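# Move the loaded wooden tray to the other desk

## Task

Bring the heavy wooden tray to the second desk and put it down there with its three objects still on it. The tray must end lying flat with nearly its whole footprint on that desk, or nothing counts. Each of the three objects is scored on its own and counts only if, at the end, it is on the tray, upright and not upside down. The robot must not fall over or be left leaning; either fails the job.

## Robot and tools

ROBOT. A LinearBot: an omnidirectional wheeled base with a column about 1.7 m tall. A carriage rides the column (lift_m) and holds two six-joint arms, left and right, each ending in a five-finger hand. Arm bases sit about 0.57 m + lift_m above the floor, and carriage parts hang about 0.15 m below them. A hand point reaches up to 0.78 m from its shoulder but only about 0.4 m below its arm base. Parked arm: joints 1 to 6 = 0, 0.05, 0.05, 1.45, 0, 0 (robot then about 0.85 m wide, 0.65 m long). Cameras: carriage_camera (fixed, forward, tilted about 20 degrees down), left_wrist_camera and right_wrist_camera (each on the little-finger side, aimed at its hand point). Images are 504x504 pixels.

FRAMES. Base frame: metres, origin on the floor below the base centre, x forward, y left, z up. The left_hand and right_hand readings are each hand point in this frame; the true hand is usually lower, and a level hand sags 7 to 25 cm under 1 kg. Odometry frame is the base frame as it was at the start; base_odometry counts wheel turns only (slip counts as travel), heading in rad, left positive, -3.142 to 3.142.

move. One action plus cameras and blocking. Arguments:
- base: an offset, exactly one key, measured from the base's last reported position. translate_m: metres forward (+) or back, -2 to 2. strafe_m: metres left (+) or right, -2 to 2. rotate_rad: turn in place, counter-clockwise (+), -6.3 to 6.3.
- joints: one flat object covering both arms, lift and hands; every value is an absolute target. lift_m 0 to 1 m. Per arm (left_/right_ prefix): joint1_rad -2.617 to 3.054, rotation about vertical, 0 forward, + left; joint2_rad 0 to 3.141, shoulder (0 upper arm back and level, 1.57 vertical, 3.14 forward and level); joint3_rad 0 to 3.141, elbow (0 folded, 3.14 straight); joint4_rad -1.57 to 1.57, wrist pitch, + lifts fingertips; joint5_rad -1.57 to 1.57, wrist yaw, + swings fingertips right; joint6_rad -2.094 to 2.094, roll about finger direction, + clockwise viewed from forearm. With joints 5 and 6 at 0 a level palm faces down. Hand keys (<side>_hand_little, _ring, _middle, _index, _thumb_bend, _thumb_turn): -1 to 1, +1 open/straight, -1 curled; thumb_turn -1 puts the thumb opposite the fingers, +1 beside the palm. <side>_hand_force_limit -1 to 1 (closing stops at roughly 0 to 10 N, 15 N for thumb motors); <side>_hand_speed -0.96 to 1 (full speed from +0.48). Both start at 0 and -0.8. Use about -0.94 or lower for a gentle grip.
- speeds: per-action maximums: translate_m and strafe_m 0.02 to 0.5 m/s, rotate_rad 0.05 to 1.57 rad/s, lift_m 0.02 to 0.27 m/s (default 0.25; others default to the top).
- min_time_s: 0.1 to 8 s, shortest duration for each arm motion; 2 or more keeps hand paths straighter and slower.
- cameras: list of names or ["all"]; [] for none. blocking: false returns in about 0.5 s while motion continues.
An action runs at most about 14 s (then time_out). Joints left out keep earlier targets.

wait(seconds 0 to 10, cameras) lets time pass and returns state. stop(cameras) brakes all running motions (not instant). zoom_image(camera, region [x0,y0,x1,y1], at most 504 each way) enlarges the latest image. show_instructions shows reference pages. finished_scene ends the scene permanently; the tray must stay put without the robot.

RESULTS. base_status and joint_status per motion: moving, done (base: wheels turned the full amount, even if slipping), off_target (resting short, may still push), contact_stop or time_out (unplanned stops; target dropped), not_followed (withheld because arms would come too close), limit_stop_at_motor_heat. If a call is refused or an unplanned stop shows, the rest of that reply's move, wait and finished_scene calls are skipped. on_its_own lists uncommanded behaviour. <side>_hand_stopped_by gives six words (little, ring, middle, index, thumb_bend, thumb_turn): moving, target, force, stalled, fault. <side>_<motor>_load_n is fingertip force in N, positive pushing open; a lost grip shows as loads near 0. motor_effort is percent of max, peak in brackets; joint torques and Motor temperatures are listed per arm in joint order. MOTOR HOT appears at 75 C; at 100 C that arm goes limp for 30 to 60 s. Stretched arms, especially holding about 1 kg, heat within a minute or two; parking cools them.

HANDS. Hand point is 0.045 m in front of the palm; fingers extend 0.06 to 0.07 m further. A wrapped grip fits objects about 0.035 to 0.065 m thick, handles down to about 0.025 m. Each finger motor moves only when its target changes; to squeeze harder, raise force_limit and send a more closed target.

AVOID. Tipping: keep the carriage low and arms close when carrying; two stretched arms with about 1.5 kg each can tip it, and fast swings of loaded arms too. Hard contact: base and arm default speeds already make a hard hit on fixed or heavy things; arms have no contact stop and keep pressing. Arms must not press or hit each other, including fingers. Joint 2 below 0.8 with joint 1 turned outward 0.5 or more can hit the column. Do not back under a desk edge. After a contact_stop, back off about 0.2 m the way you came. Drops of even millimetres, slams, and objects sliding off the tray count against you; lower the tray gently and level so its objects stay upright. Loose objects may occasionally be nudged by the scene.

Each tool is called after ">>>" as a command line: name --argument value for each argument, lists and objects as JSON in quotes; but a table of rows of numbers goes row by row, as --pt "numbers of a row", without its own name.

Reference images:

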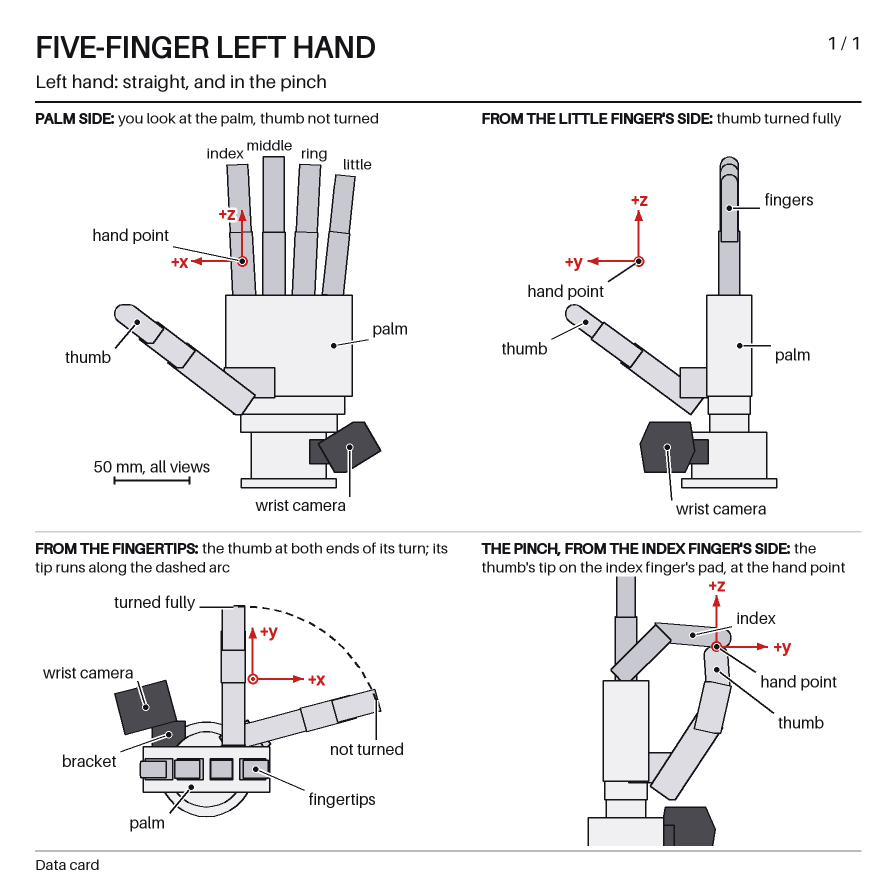

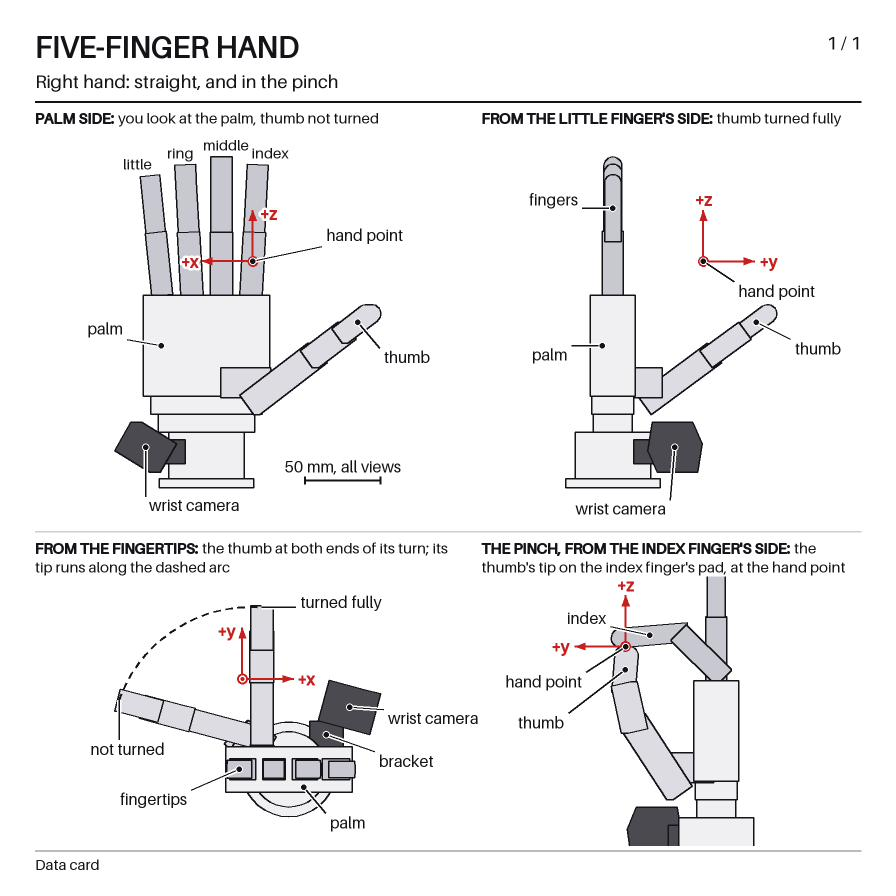

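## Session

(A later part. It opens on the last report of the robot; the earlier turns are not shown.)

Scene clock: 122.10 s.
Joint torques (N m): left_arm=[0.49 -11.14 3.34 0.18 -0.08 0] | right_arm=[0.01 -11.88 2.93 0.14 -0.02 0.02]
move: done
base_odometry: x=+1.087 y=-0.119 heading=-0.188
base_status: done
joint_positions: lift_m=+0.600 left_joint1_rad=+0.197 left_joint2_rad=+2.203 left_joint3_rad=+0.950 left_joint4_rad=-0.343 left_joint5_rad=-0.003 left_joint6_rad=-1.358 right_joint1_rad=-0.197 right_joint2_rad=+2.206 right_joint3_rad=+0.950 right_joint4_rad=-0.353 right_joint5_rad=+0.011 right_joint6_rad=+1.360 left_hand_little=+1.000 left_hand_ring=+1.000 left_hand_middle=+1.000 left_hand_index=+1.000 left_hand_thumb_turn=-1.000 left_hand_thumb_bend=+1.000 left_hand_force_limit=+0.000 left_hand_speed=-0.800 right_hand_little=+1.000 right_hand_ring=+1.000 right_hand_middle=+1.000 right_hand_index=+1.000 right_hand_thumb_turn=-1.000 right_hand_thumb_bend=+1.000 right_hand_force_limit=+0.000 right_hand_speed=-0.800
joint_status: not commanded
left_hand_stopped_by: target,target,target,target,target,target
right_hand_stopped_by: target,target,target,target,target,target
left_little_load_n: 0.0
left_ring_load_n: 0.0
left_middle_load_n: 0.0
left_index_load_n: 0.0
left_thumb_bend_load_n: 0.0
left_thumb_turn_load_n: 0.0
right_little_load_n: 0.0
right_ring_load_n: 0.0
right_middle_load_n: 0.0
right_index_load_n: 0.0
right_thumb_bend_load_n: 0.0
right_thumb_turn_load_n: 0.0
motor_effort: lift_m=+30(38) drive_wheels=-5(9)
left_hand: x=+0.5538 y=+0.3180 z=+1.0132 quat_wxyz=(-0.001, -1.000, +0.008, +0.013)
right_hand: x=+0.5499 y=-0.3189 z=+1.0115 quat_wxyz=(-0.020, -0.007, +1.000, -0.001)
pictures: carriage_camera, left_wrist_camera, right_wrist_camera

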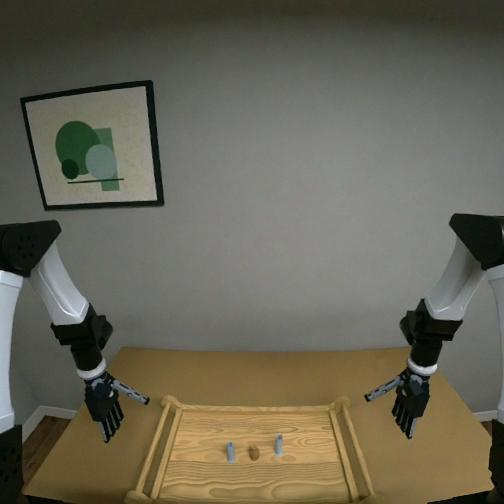

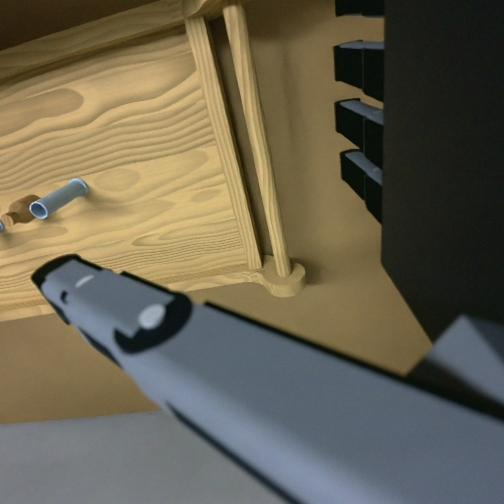

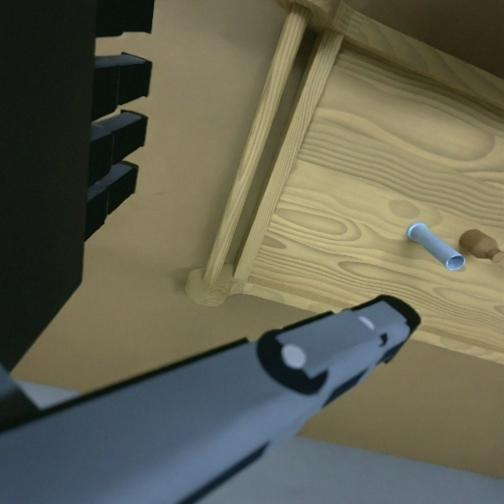

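>>> move --base '{"translate_m": 0.1}' --speeds '{"translate_m": 0.1}'

>>> move --joints '{"lift_m": 0.46}' --speeds '{"lift_m": 0.1}' --cameras '["all"]'

Scene clock: 133.87 s.
Joint torques (N m): left_arm=[0.51 -11.04 3.25 0.13 -0.07 -0.02] | right_arm=[-0.01 -11.78 2.97 0.14 -0.03 0.03]
move: done
base_odometry: x=+1.186 y=-0.137 heading=-0.187
base_status: done
joint_positions: lift_m=+0.600 left_joint1_rad=+0.197 left_joint2_rad=+2.202 left_joint3_rad=+0.950 left_joint4_rad=-0.341 left_joint5_rad=-0.003 left_joint6_rad=-1.358 right_joint1_rad=-0.197 right_joint2_rad=+2.206 right_joint3_rad=+0.949 right_joint4_rad=-0.351 right_joint5_rad=+0.011 right_joint6_rad=+1.360 left_hand_little=+1.000 left_hand_ring=+1.000 left_hand_middle=+1.000 left_hand_index=+1.000 left_hand_thumb_turn=-1.000 left_hand_thumb_bend=+1.000 left_hand_force_limit=+0.000 left_hand_speed=-0.800 right_hand_little=+1.000 right_hand_ring=+1.000 right_hand_middle=+1.000 right_hand_index=+1.000 right_hand_thumb_turn=-1.000 right_hand_thumb_bend=+1.000 right_hand_force_limit=+0.000 right_hand_speed=-0.800
joint_status: not commanded
left_hand_stopped_by: target,target,target,target,target,target
right_hand_stopped_by: target,target,target,target,target,target
left_little_load_n: 0.0
left_ring_load_n: 0.0
left_middle_load_n: 0.0
left_index_load_n: 0.5
left_thumb_bend_load_n: 0.0
left_thumb_turn_load_n: 0.0
right_little_load_n: 0.0
right_ring_load_n: 0.0
right_middle_load_n: 0.0
right_index_load_n: 0.0
right_thumb_bend_load_n: 0.0
right_thumb_turn_load_n: 0.0
motor_effort: lift_m=+29(37) drive_wheels=-4(10)
left_hand: x=+0.5543 y=+0.3182 z=+1.0134 quat_wxyz=(-0.001, -1.000, +0.008, +0.012)
right_hand: x=+0.5503 y=-0.3193 z=+1.0117 quat_wxyz=(-0.019, -0.007, +1.000, -0.002)
pictures: none

Scene clock: 135.67 s.
Joint torques (N m): left_arm=[0.65 -10.15 3.59 0.26 -0.08 -0.01] | right_arm=[0.08 -11.08 3.17 0.12 -0.02 0.02]
move: done
base_odometry: x=+1.186 y=-0.137 heading=-0.187
base_status: not commanded
joint_positions: lift_m=+0.460 left_joint1_rad=+0.197 left_joint2_rad=+2.195 left_joint3_rad=+0.948 left_joint4_rad=-0.340 left_joint5_rad=-0.003 left_joint6_rad=-1.358 right_joint1_rad=-0.197 right_joint2_rad=+2.199 right_joint3_rad=+0.948 right_joint4_rad=-0.349 right_joint5_rad=+0.011 right_joint6_rad=+1.360 left_hand_little=+1.000 left_hand_ring=+1.000 left_hand_middle=+1.000 left_hand_index=+1.000 left_hand_thumb_turn=-1.000 left_hand_thumb_bend=+1.000 left_hand_force_limit=+0.000 left_hand_speed=-0.800 right_hand_little=+1.000 right_hand_ring=+1.000 right_hand_middle=+1.000 right_hand_index=+1.000 right_hand_thumb_turn=-1.000 right_hand_thumb_bend=+1.000 right_hand_force_limit=+0.000 right_hand_speed=-0.800
joint_status: all done
left_hand_stopped_by: target,target,target,target,target,target
right_hand_stopped_by: target,target,target,target,target,target
left_little_load_n: 0.0
left_ring_load_n: 0.0
left_middle_load_n: 0.0
left_index_load_n: 0.0
left_thumb_bend_load_n: 0.0
left_thumb_turn_load_n: 0.0
right_little_load_n: 0.0
right_ring_load_n: 0.0
right_middle_load_n: 0.0
right_index_load_n: 0.0
right_thumb_bend_load_n: 0.0
right_thumb_turn_load_n: 0.0
motor_effort: lift_m=+26(29) drive_wheels=-4(5)
left_hand: x=+0.5559 y=+0.3185 z=+0.8759 quat_wxyz=(+0.000, -1.000, +0.008, +0.008)
right_hand: x=+0.5521 y=-0.3196 z=+0.8741 quat_wxyz=(-0.015, -0.007, +1.000, -0.002)
pictures: carriage_camera, left_wrist_camera, right_wrist_camera

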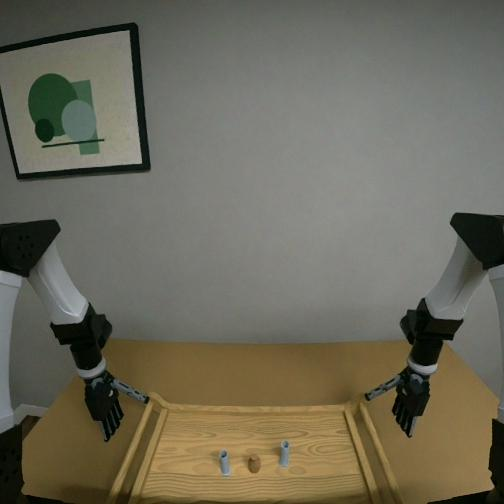

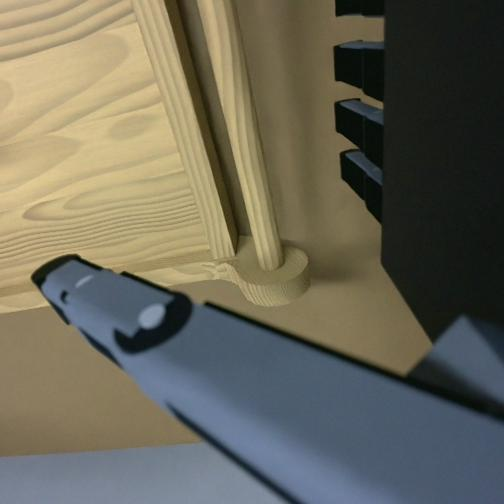

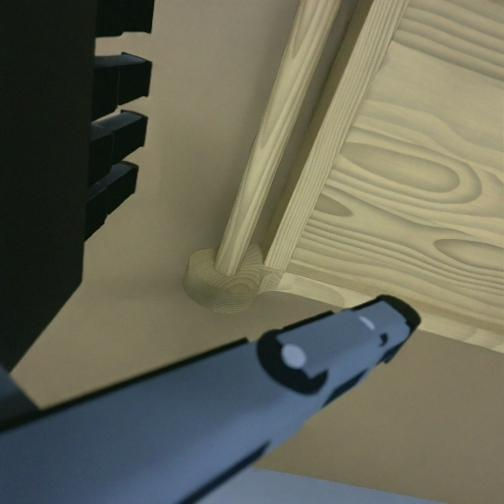

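>>> zoom_image --camera "carriage_camera" --region '[70, 360, 210, 504]'

>>> zoom_image --camera "carriage_camera" --region '[310, 360, 450, 504]'

Scaled by 3.500 from the camera's image (finer frame: 720x720).

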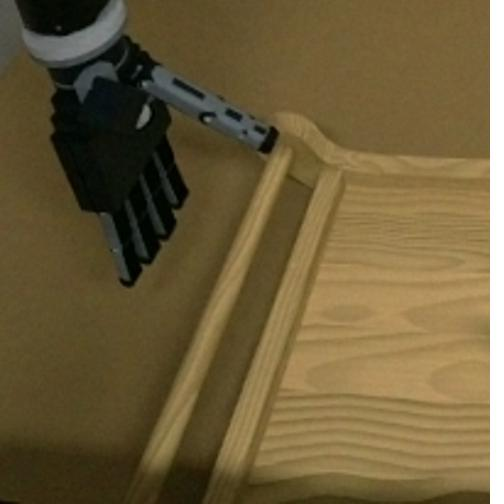

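Scaled by 3.500 from the camera's image (finer frame: 720x720).

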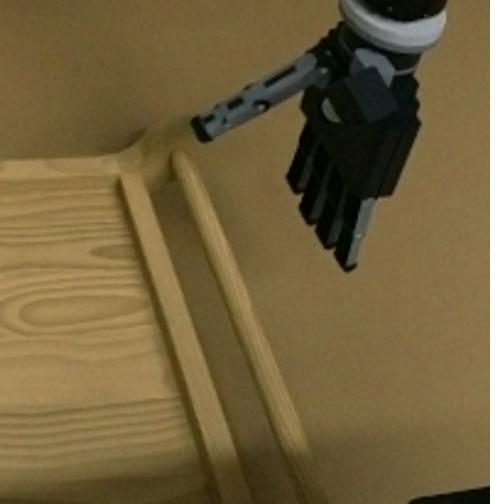

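>>> move --joints '{"lift_m": 0.41}' --speeds '{"lift_m": 0.06}' --cameras '["all"]'

>>> zoom_image --camera "carriage_camera" --region '[70, 360, 210, 504]'

>>> zoom_image --camera "carriage_camera" --region '[310, 360, 450, 504]'

Scene clock: 142.50 s.
Joint torques (N m): left_arm=[0.4 -10.07 3.58 0.17 -0.08 -0.02] | right_arm=[0.02 -10.93 3.29 0.11 -0.02 0.03]
move: done
base_odometry: x=+1.186 y=-0.137 heading=-0.187
base_status: not commanded
joint_positions: lift_m=+0.410 left_joint1_rad=+0.197 left_joint2_rad=+2.193 left_joint3_rad=+0.947 left_joint4_rad=-0.340 left_joint5_rad=-0.003 left_joint6_rad=-1.358 right_joint1_rad=-0.197 right_joint2_rad=+2.197 right_joint3_rad=+0.946 right_joint4_rad=-0.345 right_joint5_rad=+0.011 right_joint6_rad=+1.360 left_hand_little=+1.000 left_hand_ring=+1.000 left_hand_middle=+1.000 left_hand_index=+1.000 left_hand_thumb_turn=-1.000 left_hand_thumb_bend=+1.000 left_hand_force_limit=+0.000 left_hand_speed=-0.800 right_hand_little=+1.000 right_hand_ring=+1.000 right_hand_middle=+1.000 right_hand_index=+1.000 right_hand_thumb_turn=-1.000 right_hand_thumb_bend=+1.000 right_hand_force_limit=+0.000 right_hand_speed=-0.800
joint_status: all done
left_hand_stopped_by: target,target,target,target,target,target
right_hand_stopped_by: target,target,target,target,target,target
left_little_load_n: 0.0
left_ring_load_n: 0.0
left_middle_load_n: 0.0
left_index_load_n: 0.0
left_thumb_bend_load_n: 0.0
left_thumb_turn_load_n: 0.0
right_little_load_n: 0.0
right_ring_load_n: 0.0
right_middle_load_n: 0.0
right_index_load_n: 0.0
right_thumb_bend_load_n: 0.0
right_thumb_turn_load_n: 0.0
motor_effort: lift_m=+23(29) drive_wheels=-4(5)
left_hand: x=+0.5561 y=+0.3186 z=+0.8263 quat_wxyz=(+0.000, -1.000, +0.008, +0.007)
right_hand: x=+0.5529 y=-0.3198 z=+0.8244 quat_wxyz=(-0.013, -0.007, +1.000, -0.003)
pictures: carriage_camera, left_wrist_camera, right_wrist_camera

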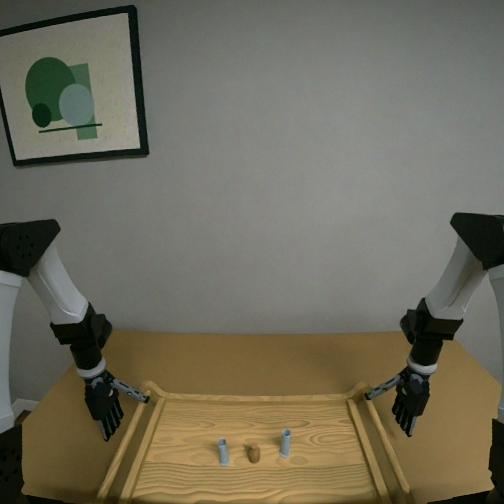

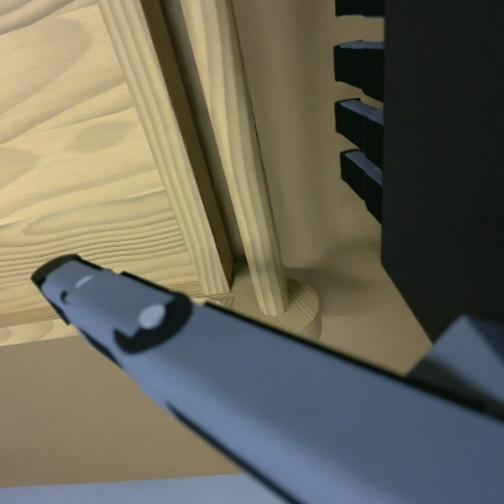

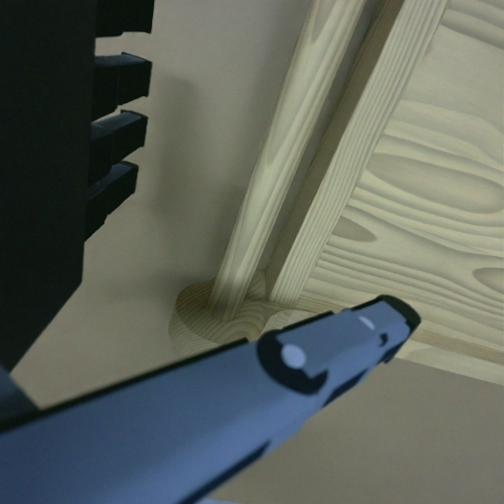

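Scaled by 3.500 from the camera's image (finer frame: 720x720).

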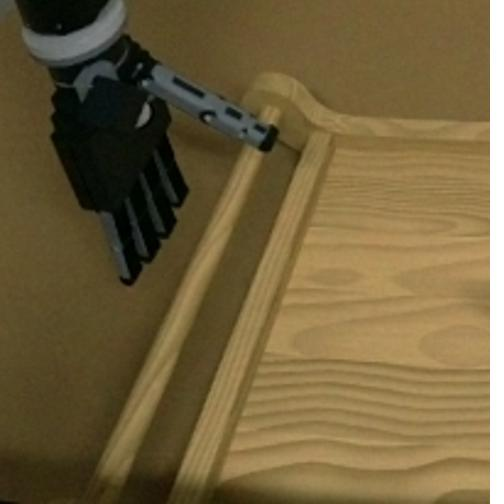

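Scaled by 3.500 from the camera's image (finer frame: 720x720).

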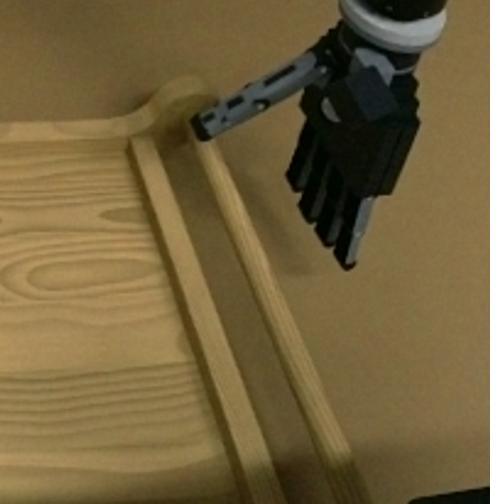

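>>> move --base '{"strafe_m": 0.01}' --joints '{"lift_m": 0.385}' --speeds '{"lift_m": 0.04, "strafe_m": 0.05}' --cameras '["all"]'

>>> zoom_image --camera "carriage_camera" --region '[70, 360, 210, 504]'

>>> zoom_image --camera "carriage_camera" --region '[310, 360, 450, 504]'

>>> zoom_image --camera "left_wrist_camera" --region '[180, 0, 420, 330]'

Scene clock: 161.90 s.
Joint torques (N m): left_arm=[0.01 -10.21 3.48 0.18 -0.08 0] | right_arm=[-0.06 -10.85 3.36 0.08 -0.02 0.03]
Motor temperatures (°C): left_arm=[19 30 25 21 20 19] | right_arm=[21 38 24 22 22 19]
move: done
base_odometry: x=+1.188 y=-0.128 heading=-0.188
base_status: done
joint_positions: lift_m=+0.385 left_joint1_rad=+0.202 left_joint2_rad=+2.193 left_joint3_rad=+0.947 left_joint4_rad=-0.340 left_joint5_rad=-0.003 left_joint6_rad=-1.358 right_joint1_rad=-0.196 right_joint2_rad=+2.196 right_joint3_rad=+0.946 right_joint4_rad=-0.342 right_joint5_rad=+0.010 right_joint6_rad=+1.360 left_hand_little=+1.000 left_hand_ring=+1.000 left_hand_middle=+1.000 left_hand_index=+1.000 left_hand_thumb_turn=-1.000 left_hand_thumb_bend=+1.000 left_hand_force_limit=+0.000 left_hand_speed=-0.800 right_hand_little=+1.000 right_hand_ring=+1.000 right_hand_middle=+1.000 right_hand_index=+1.000 right_hand_thumb_turn=-1.000 right_hand_thumb_bend=+1.000 right_hand_force_limit=+0.000 right_hand_speed=-0.800
joint_status: all done
left_hand_stopped_by: target,target,target,target,target,target
right_hand_stopped_by: target,target,target,target,target,target
left_little_load_n: 0.0
left_ring_load_n: 0.0
left_middle_load_n: 0.0
left_index_load_n: 0.0
left_thumb_bend_load_n: 0.0
left_thumb_turn_load_n: 0.0
right_little_load_n: 0.0
right_ring_load_n: 0.0
right_middle_load_n: 0.0
right_index_load_n: 0.0
right_thumb_bend_load_n: -0.5
right_thumb_turn_load_n: 0.0
motor_effort: lift_m=+20(34) drive_wheels=-5(6)
left_hand: x=+0.5559 y=+0.3201 z=+0.8015 quat_wxyz=(+0.000, -1.000, +0.005, +0.008)
right_hand: x=+0.5541 y=-0.3193 z=+0.8000 quat_wxyz=(-0.011, -0.008, +1.000, -0.003)
pictures: carriage_camera, left_wrist_camera, right_wrist_camera

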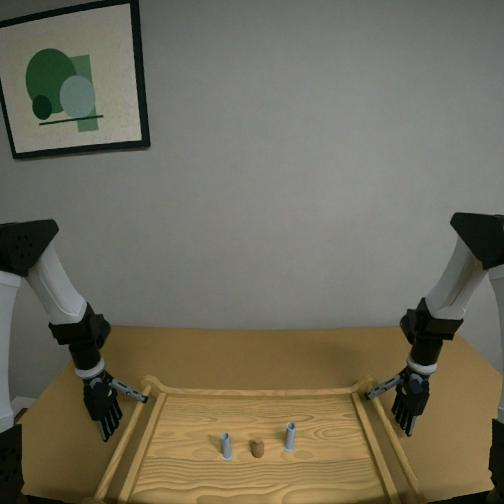

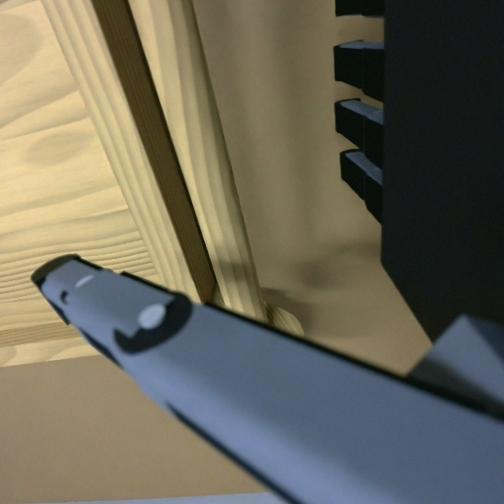

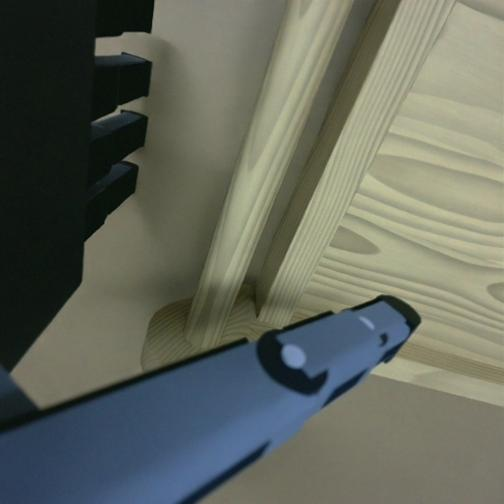

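Scaled by 3.500 from the camera's image (finer frame: 720x720).

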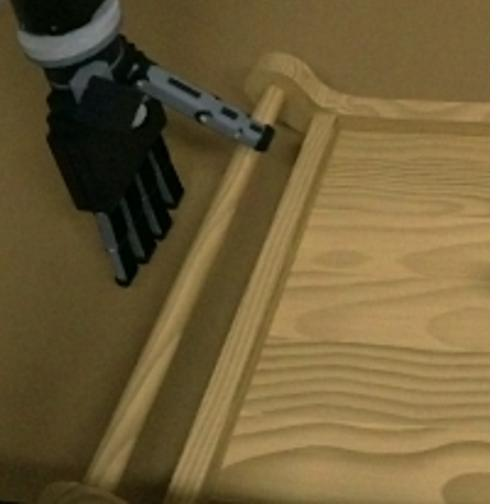

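Scaled by 3.500 from the camera's image (finer frame: 720x720).

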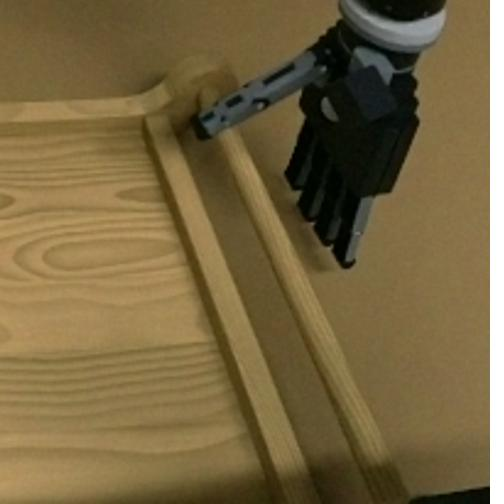

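Scaled by 1.527 from the camera's image (finer frame: 720x720).

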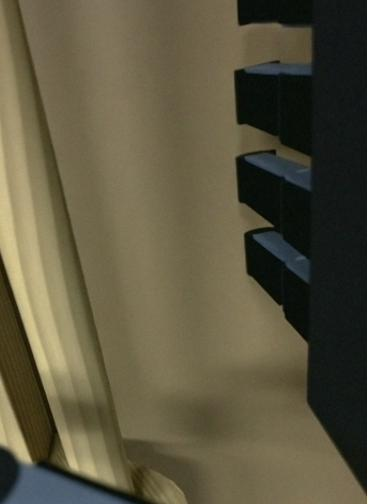

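>>> move --joints '{"lift_m": 0.37}' --speeds '{"lift_m": 0.04}'

>>> move --joints '{"left_joint1_rad": 0.145, "left_joint6_rad": -1.42, "right_joint1_rad": -0.145, "right_joint6_rad": 1.42}' --min_time_s 2 --cameras '["all"]'

>>> zoom_image --camera "carriage_camera" --region '[70, 360, 210, 504]'

>>> zoom_image --camera "carriage_camera" --region '[310, 360, 450, 504]'

Scene clock: 172.13 s.
Joint torques (N m): left_arm=[-0.09 -8.08 3.7 0.4 -0.07 -0.02] | right_arm=[-0.08 -9.35 3.37 0.23 -0.02 0.02]
move: done
base_odometry: x=+1.188 y=-0.128 heading=-0.188
base_status: not commanded
joint_positions: lift_m=+0.371 left_joint1_rad=+0.202 left_joint2_rad=+2.172 left_joint3_rad=+0.947 left_joint4_rad=-0.360 left_joint5_rad=-0.003 left_joint6_rad=-1.358 right_joint1_rad=-0.196 right_joint2_rad=+2.181 right_joint3_rad=+0.946 right_joint4_rad=-0.358 right_joint5_rad=+0.010 right_joint6_rad=+1.360 left_hand_little=+1.000 left_hand_ring=+1.000 left_hand_middle=+1.000 left_hand_index=+1.000 left_hand_thumb_turn=-1.000 left_hand_thumb_bend=+1.000 left_hand_force_limit=+0.000 left_hand_speed=-0.800 right_hand_little=+1.000 right_hand_ring=+1.000 right_hand_middle=+1.000 right_hand_index=+1.000 right_hand_thumb_turn=-1.000 right_hand_thumb_bend=+1.000 right_hand_force_limit=+0.000 right_hand_speed=-0.800
joint_status: all done
left_hand_stopped_by: target,target,target,target,target,target
right_hand_stopped_by: target,target,target,target,target,target
left_little_load_n: 0.0
left_ring_load_n: 0.0
left_middle_load_n: -0.5
left_index_load_n: 0.0
left_thumb_bend_load_n: 0.0
left_thumb_turn_load_n: 0.0
right_little_load_n: 0.0
right_ring_load_n: 0.0
right_middle_load_n: -0.5
right_index_load_n: 0.0
right_thumb_bend_load_n: 0.0
right_thumb_turn_load_n: 0.0
motor_effort: lift_m=+17(25) drive_wheels=+3(5)
left_hand: x=+0.5562 y=+0.3202 z=+0.7930 quat_wxyz=(+0.000, -1.000, +0.005, +0.007)
right_hand: x=+0.5539 y=-0.3192 z=+0.7896 quat_wxyz=(-0.011, -0.008, +1.000, -0.003)
pictures: none

Scene clock: 174.43 s.
Joint torques (N m): left_arm=[-1.21 -7.98 3.71 0.4 0.32 0.01] | right_arm=[1.48 -9.36 3.36 0.23 -0.37 0.02]
move: done
base_odometry: x=+1.188 y=-0.128 heading=-0.188
base_status: not commanded
joint_positions: lift_m=+0.371 left_joint1_rad=+0.157 left_joint2_rad=+2.172 left_joint3_rad=+0.947 left_joint4_rad=-0.361 left_joint5_rad=-0.044 left_joint6_rad=-1.409 right_joint1_rad=-0.157 right_joint2_rad=+2.181 right_joint3_rad=+0.946 right_joint4_rad=-0.358 right_joint5_rad=+0.047 right_joint6_rad=+1.411 left_hand_little=+1.000 left_hand_ring=+1.000 left_hand_middle=+1.000 left_hand_index=+1.000 left_hand_thumb_turn=-1.000 left_hand_thumb_bend=+1.000 left_hand_force_limit=+0.000 left_hand_speed=-0.800 right_hand_little=+1.000 right_hand_ring=+1.000 right_hand_middle=+1.000 right_hand_index=+1.000 right_hand_thumb_turn=-1.000 right_hand_thumb_bend=+1.000 right_hand_force_limit=+0.000 right_hand_speed=-0.800
joint_status: all done
left_hand_stopped_by: target,target,target,target,target,target
right_hand_stopped_by: target,target,target,target,target,target
left_little_load_n: 0.0
left_ring_load_n: 0.0
left_middle_load_n: 0.5
left_index_load_n: 0.0
left_thumb_bend_load_n: 0.0
left_thumb_turn_load_n: 0.0
right_little_load_n: 0.0
right_ring_load_n: 0.0
right_middle_load_n: 0.0
right_index_load_n: 0.0
right_thumb_bend_load_n: 0.0
right_thumb_turn_load_n: 0.0
motor_effort: lift_m=+25(25) drive_wheels=+3(4)
left_hand: x=+0.5577 y=+0.3150 z=+0.7905 quat_wxyz=(+0.020, -1.000, +0.002, +0.010)
right_hand: x=+0.5556 y=-0.3150 z=+0.7874 quat_wxyz=(-0.014, -0.002, +1.000, -0.021)
pictures: carriage_camera, left_wrist_camera, right_wrist_camera

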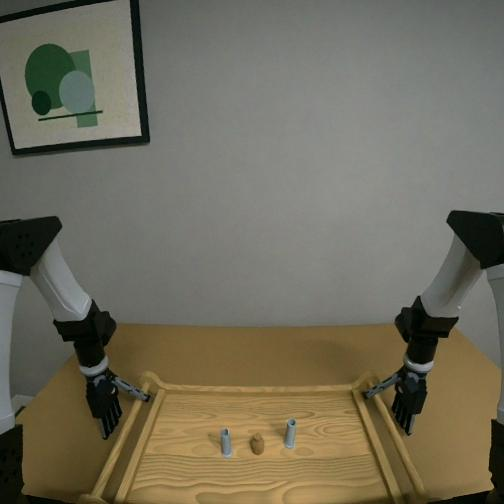

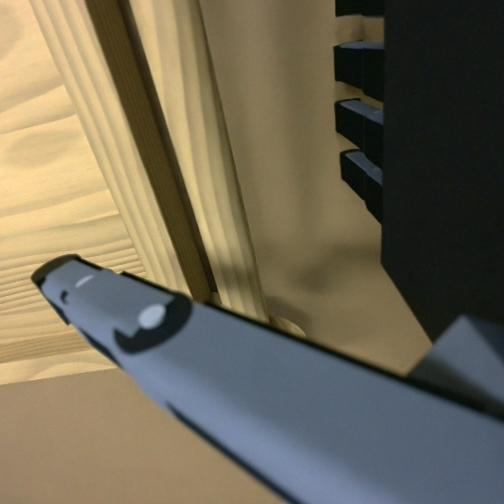

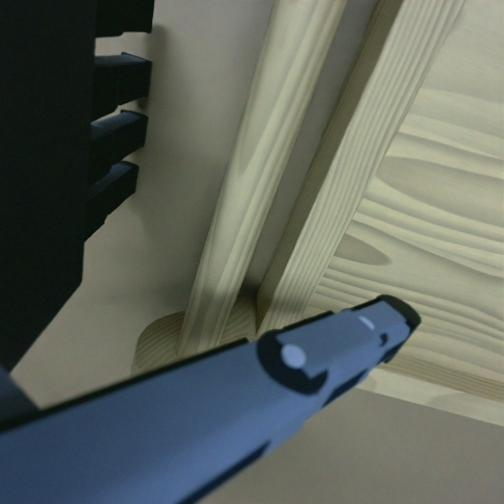

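Scaled by 3.500 from the camera's image (finer frame: 720x720).

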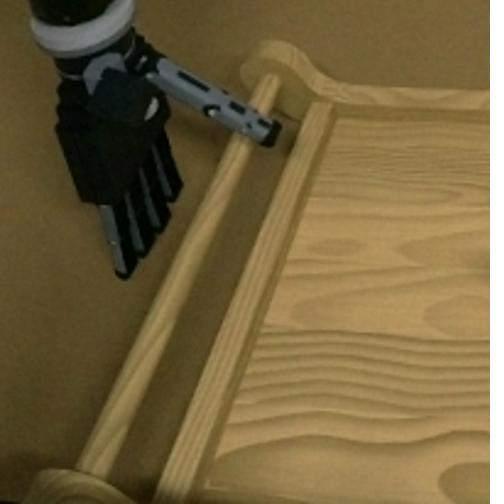

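Scaled by 3.500 from the camera's image (finer frame: 720x720).

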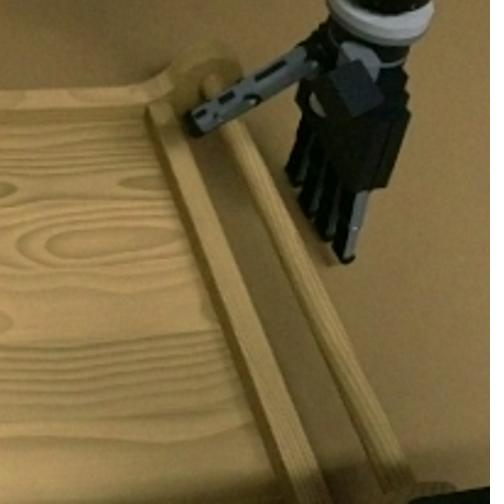

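>>> move --joints '{"lift_m": 0.395}' --speeds '{"lift_m": 0.04}' --cameras '["all"]'

>>> zoom_image --camera "carriage_camera" --region '[70, 360, 210, 504]'

>>> zoom_image --camera "carriage_camera" --region '[310, 360, 450, 504]'

Scene clock: 179.13 s.
Joint torques (N m): left_arm=[-0.25 -8.09 3.75 0.2 0.07 -0.01] | right_arm=[0.66 -9.48 3.36 0.18 -0.11 0.02]
move: done
base_odometry: x=+1.188 y=-0.128 heading=-0.188
base_status: not commanded
joint_positions: lift_m=+0.395 left_joint1_rad=+0.148 left_joint2_rad=+2.172 left_joint3_rad=+0.947 left_joint4_rad=-0.345 left_joint5_rad=-0.016 left_joint6_rad=-1.409 right_joint1_rad=-0.149 right_joint2_rad=+2.181 right_joint3_rad=+0.946 right_joint4_rad=-0.351 right_joint5_rad=+0.019 right_joint6_rad=+1.411 left_hand_little=+1.000 left_hand_ring=+1.000 left_hand_middle=+1.000 left_hand_index=+1.000 left_hand_thumb_turn=-1.000 left_hand_thumb_bend=+1.000 left_hand_force_limit=+0.000 left_hand_speed=-0.800 right_hand_little=+1.000 right_hand_ring=+1.000 right_hand_middle=+1.000 right_hand_index=+1.000 right_hand_thumb_turn=-1.000 right_hand_thumb_bend=+1.000 right_hand_force_limit=+0.000 right_hand_speed=-0.800
joint_status: all done
left_hand_stopped_by: target,target,target,target,target,target
right_hand_stopped_by: target,target,target,target,target,target
left_little_load_n: 0.0
left_ring_load_n: 0.0
left_middle_load_n: 0.0
left_index_load_n: 0.0
left_thumb_bend_load_n: 0.0
left_thumb_turn_load_n: 0.0
right_little_load_n: 0.0
right_ring_load_n: 0.0
right_middle_load_n: 0.0
right_index_load_n: 0.0
right_thumb_bend_load_n: 0.0
right_thumb_turn_load_n: 0.0
motor_effort: lift_m=+28(39) drive_wheels=+3(4)
left_hand: x=+0.5627 y=+0.3072 z=+0.8163 quat_wxyz=(+0.008, -1.000, +0.007, +0.000)
right_hand: x=+0.5582 y=-0.3075 z=+0.8130 quat_wxyz=(-0.009, -0.006, +1.000, -0.008)
pictures: carriage_camera, left_wrist_camera, right_wrist_camera

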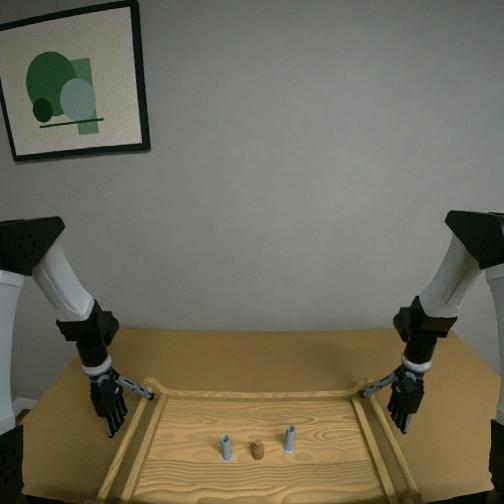

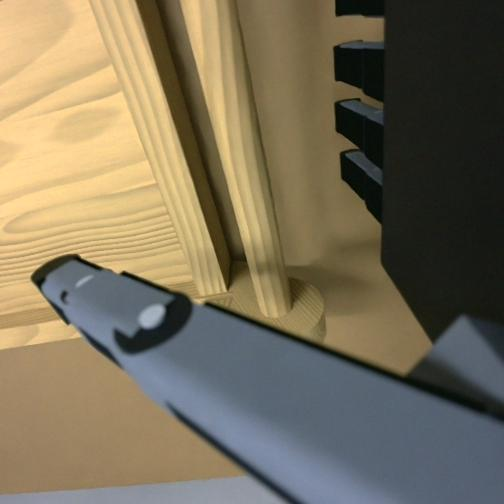

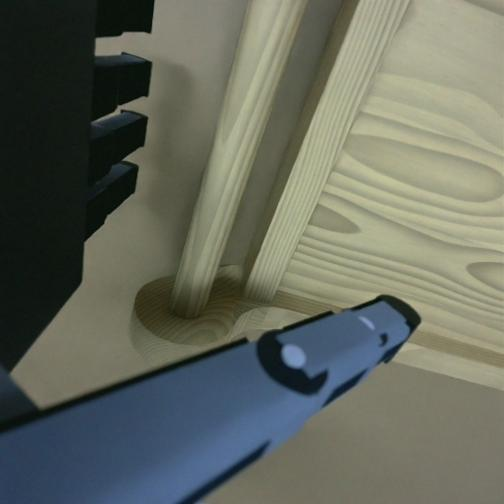

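Scaled by 3.500 from the camera's image (finer frame: 720x720).

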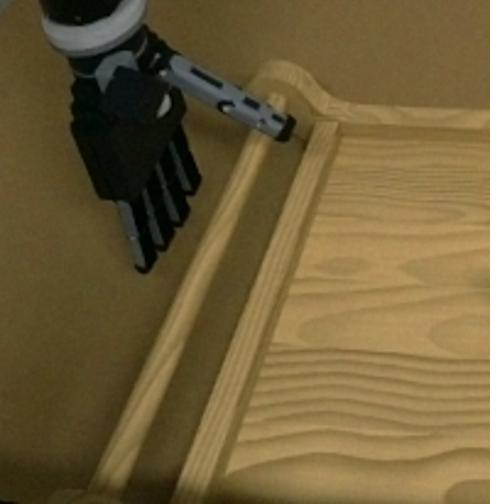

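Scaled by 3.500 from the camera's image (finer frame: 720x720).

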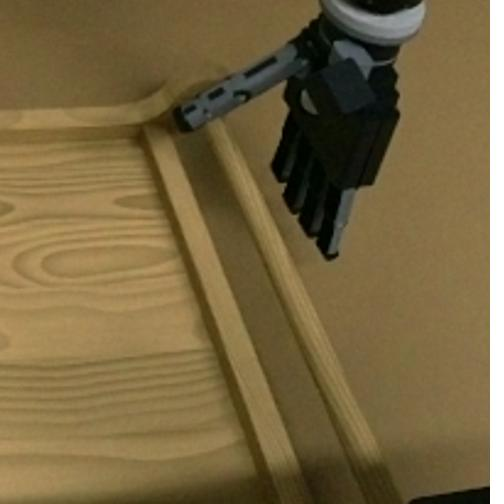

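>>> move --joints '{"left_joint1_rad": 0.112, "left_joint6_rad": -1.45, "right_joint1_rad": -0.112, "right_joint6_rad": 1.45}' --min_time_s 2 --cameras '["all"]'

>>> zoom_image --camera "carriage_camera" --region '[70, 360, 210, 504]'

>>> zoom_image --camera "carriage_camera" --region '[310, 360, 450, 504]'

Scene clock: 186.70 s.
Joint torques (N m): left_arm=[-0.38 -8.13 3.7 0.25 0.08 -0.02] | right_arm=[0.81 -9.39 3.38 0.18 -0.1 0.04]
move: done
base_odometry: x=+1.188 y=-0.128 heading=-0.188
base_status: not commanded
joint_positions: lift_m=+0.395 left_joint1_rad=+0.117 left_joint2_rad=+2.172 left_joint3_rad=+0.947 left_joint4_rad=-0.344 left_joint5_rad=-0.016 left_joint6_rad=-1.437 right_joint1_rad=-0.117 right_joint2_rad=+2.181 right_joint3_rad=+0.946 right_joint4_rad=-0.351 right_joint5_rad=+0.019 right_joint6_rad=+1.439 left_hand_little=+1.000 left_hand_ring=+1.000 left_hand_middle=+1.000 left_hand_index=+1.000 left_hand_thumb_turn=-1.000 left_hand_thumb_bend=+1.000 left_hand_force_limit=+0.000 left_hand_speed=-0.800 right_hand_little=+1.000 right_hand_ring=+1.000 right_hand_middle=+1.000 right_hand_index=+1.000 right_hand_thumb_turn=-1.000 right_hand_thumb_bend=+1.000 right_hand_force_limit=+0.000 right_hand_speed=-0.800
joint_status: all done
left_hand_stopped_by: target,target,target,target,target,target
right_hand_stopped_by: target,target,target,target,target,target
left_little_load_n: 0.0
left_ring_load_n: 0.0
left_middle_load_n: 0.0
left_index_load_n: 0.0
left_thumb_bend_load_n: 0.0
left_thumb_turn_load_n: 0.0
right_little_load_n: 0.0
right_ring_load_n: 0.0
right_middle_load_n: 0.0
right_index_load_n: 0.5
right_thumb_bend_load_n: 0.0
right_thumb_turn_load_n: 0.0
motor_effort: lift_m=+32(39) drive_wheels=+3(4)
left_hand: x=+0.5639 y=+0.2976 z=+0.8163 quat_wxyz=(+0.008, -1.000, +0.008, +0.000)
right_hand: x=+0.5594 y=-0.2977 z=+0.8130 quat_wxyz=(-0.008, -0.008, +1.000, -0.009)
pictures: carriage_camera, left_wrist_camera, right_wrist_camera

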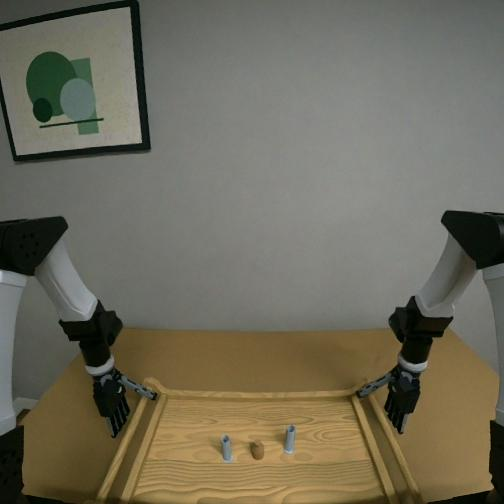

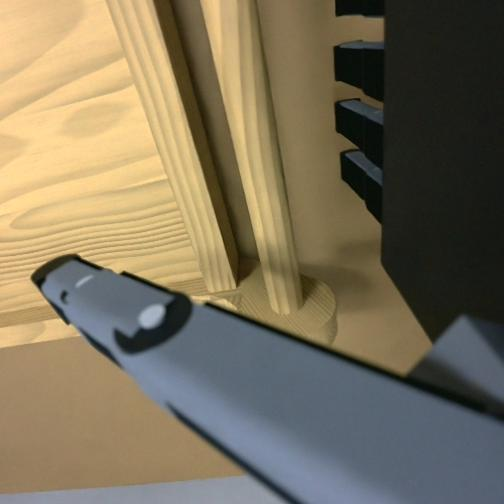

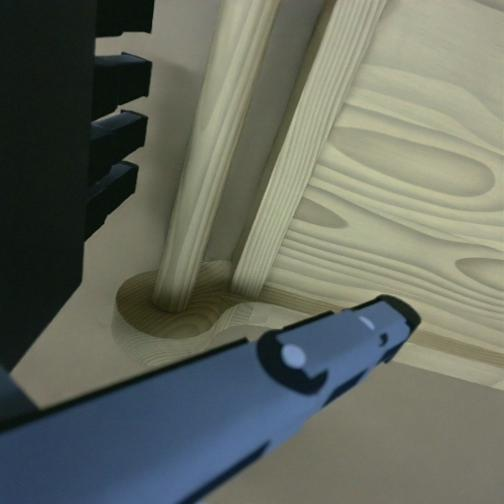

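Scaled by 3.500 from the camera's image (finer frame: 720x720).

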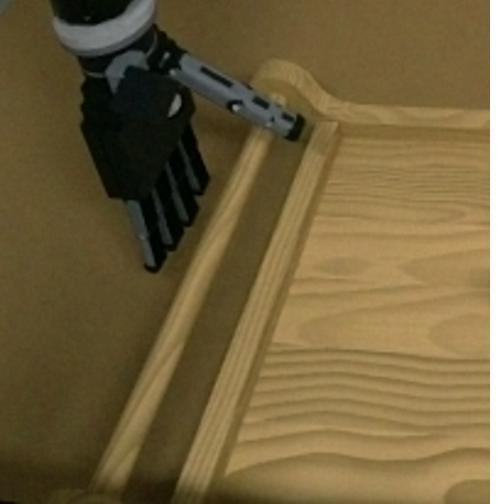

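Scaled by 3.500 from the camera's image (finer frame: 720x720).

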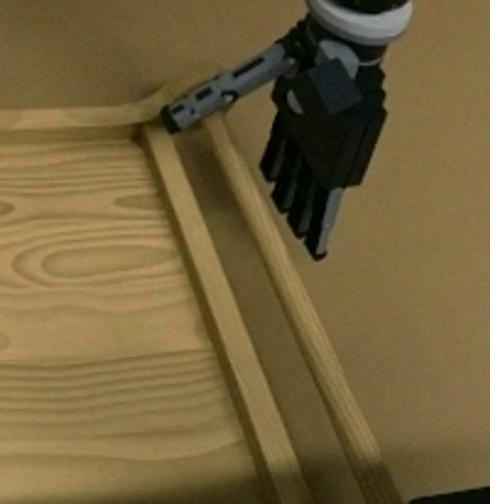

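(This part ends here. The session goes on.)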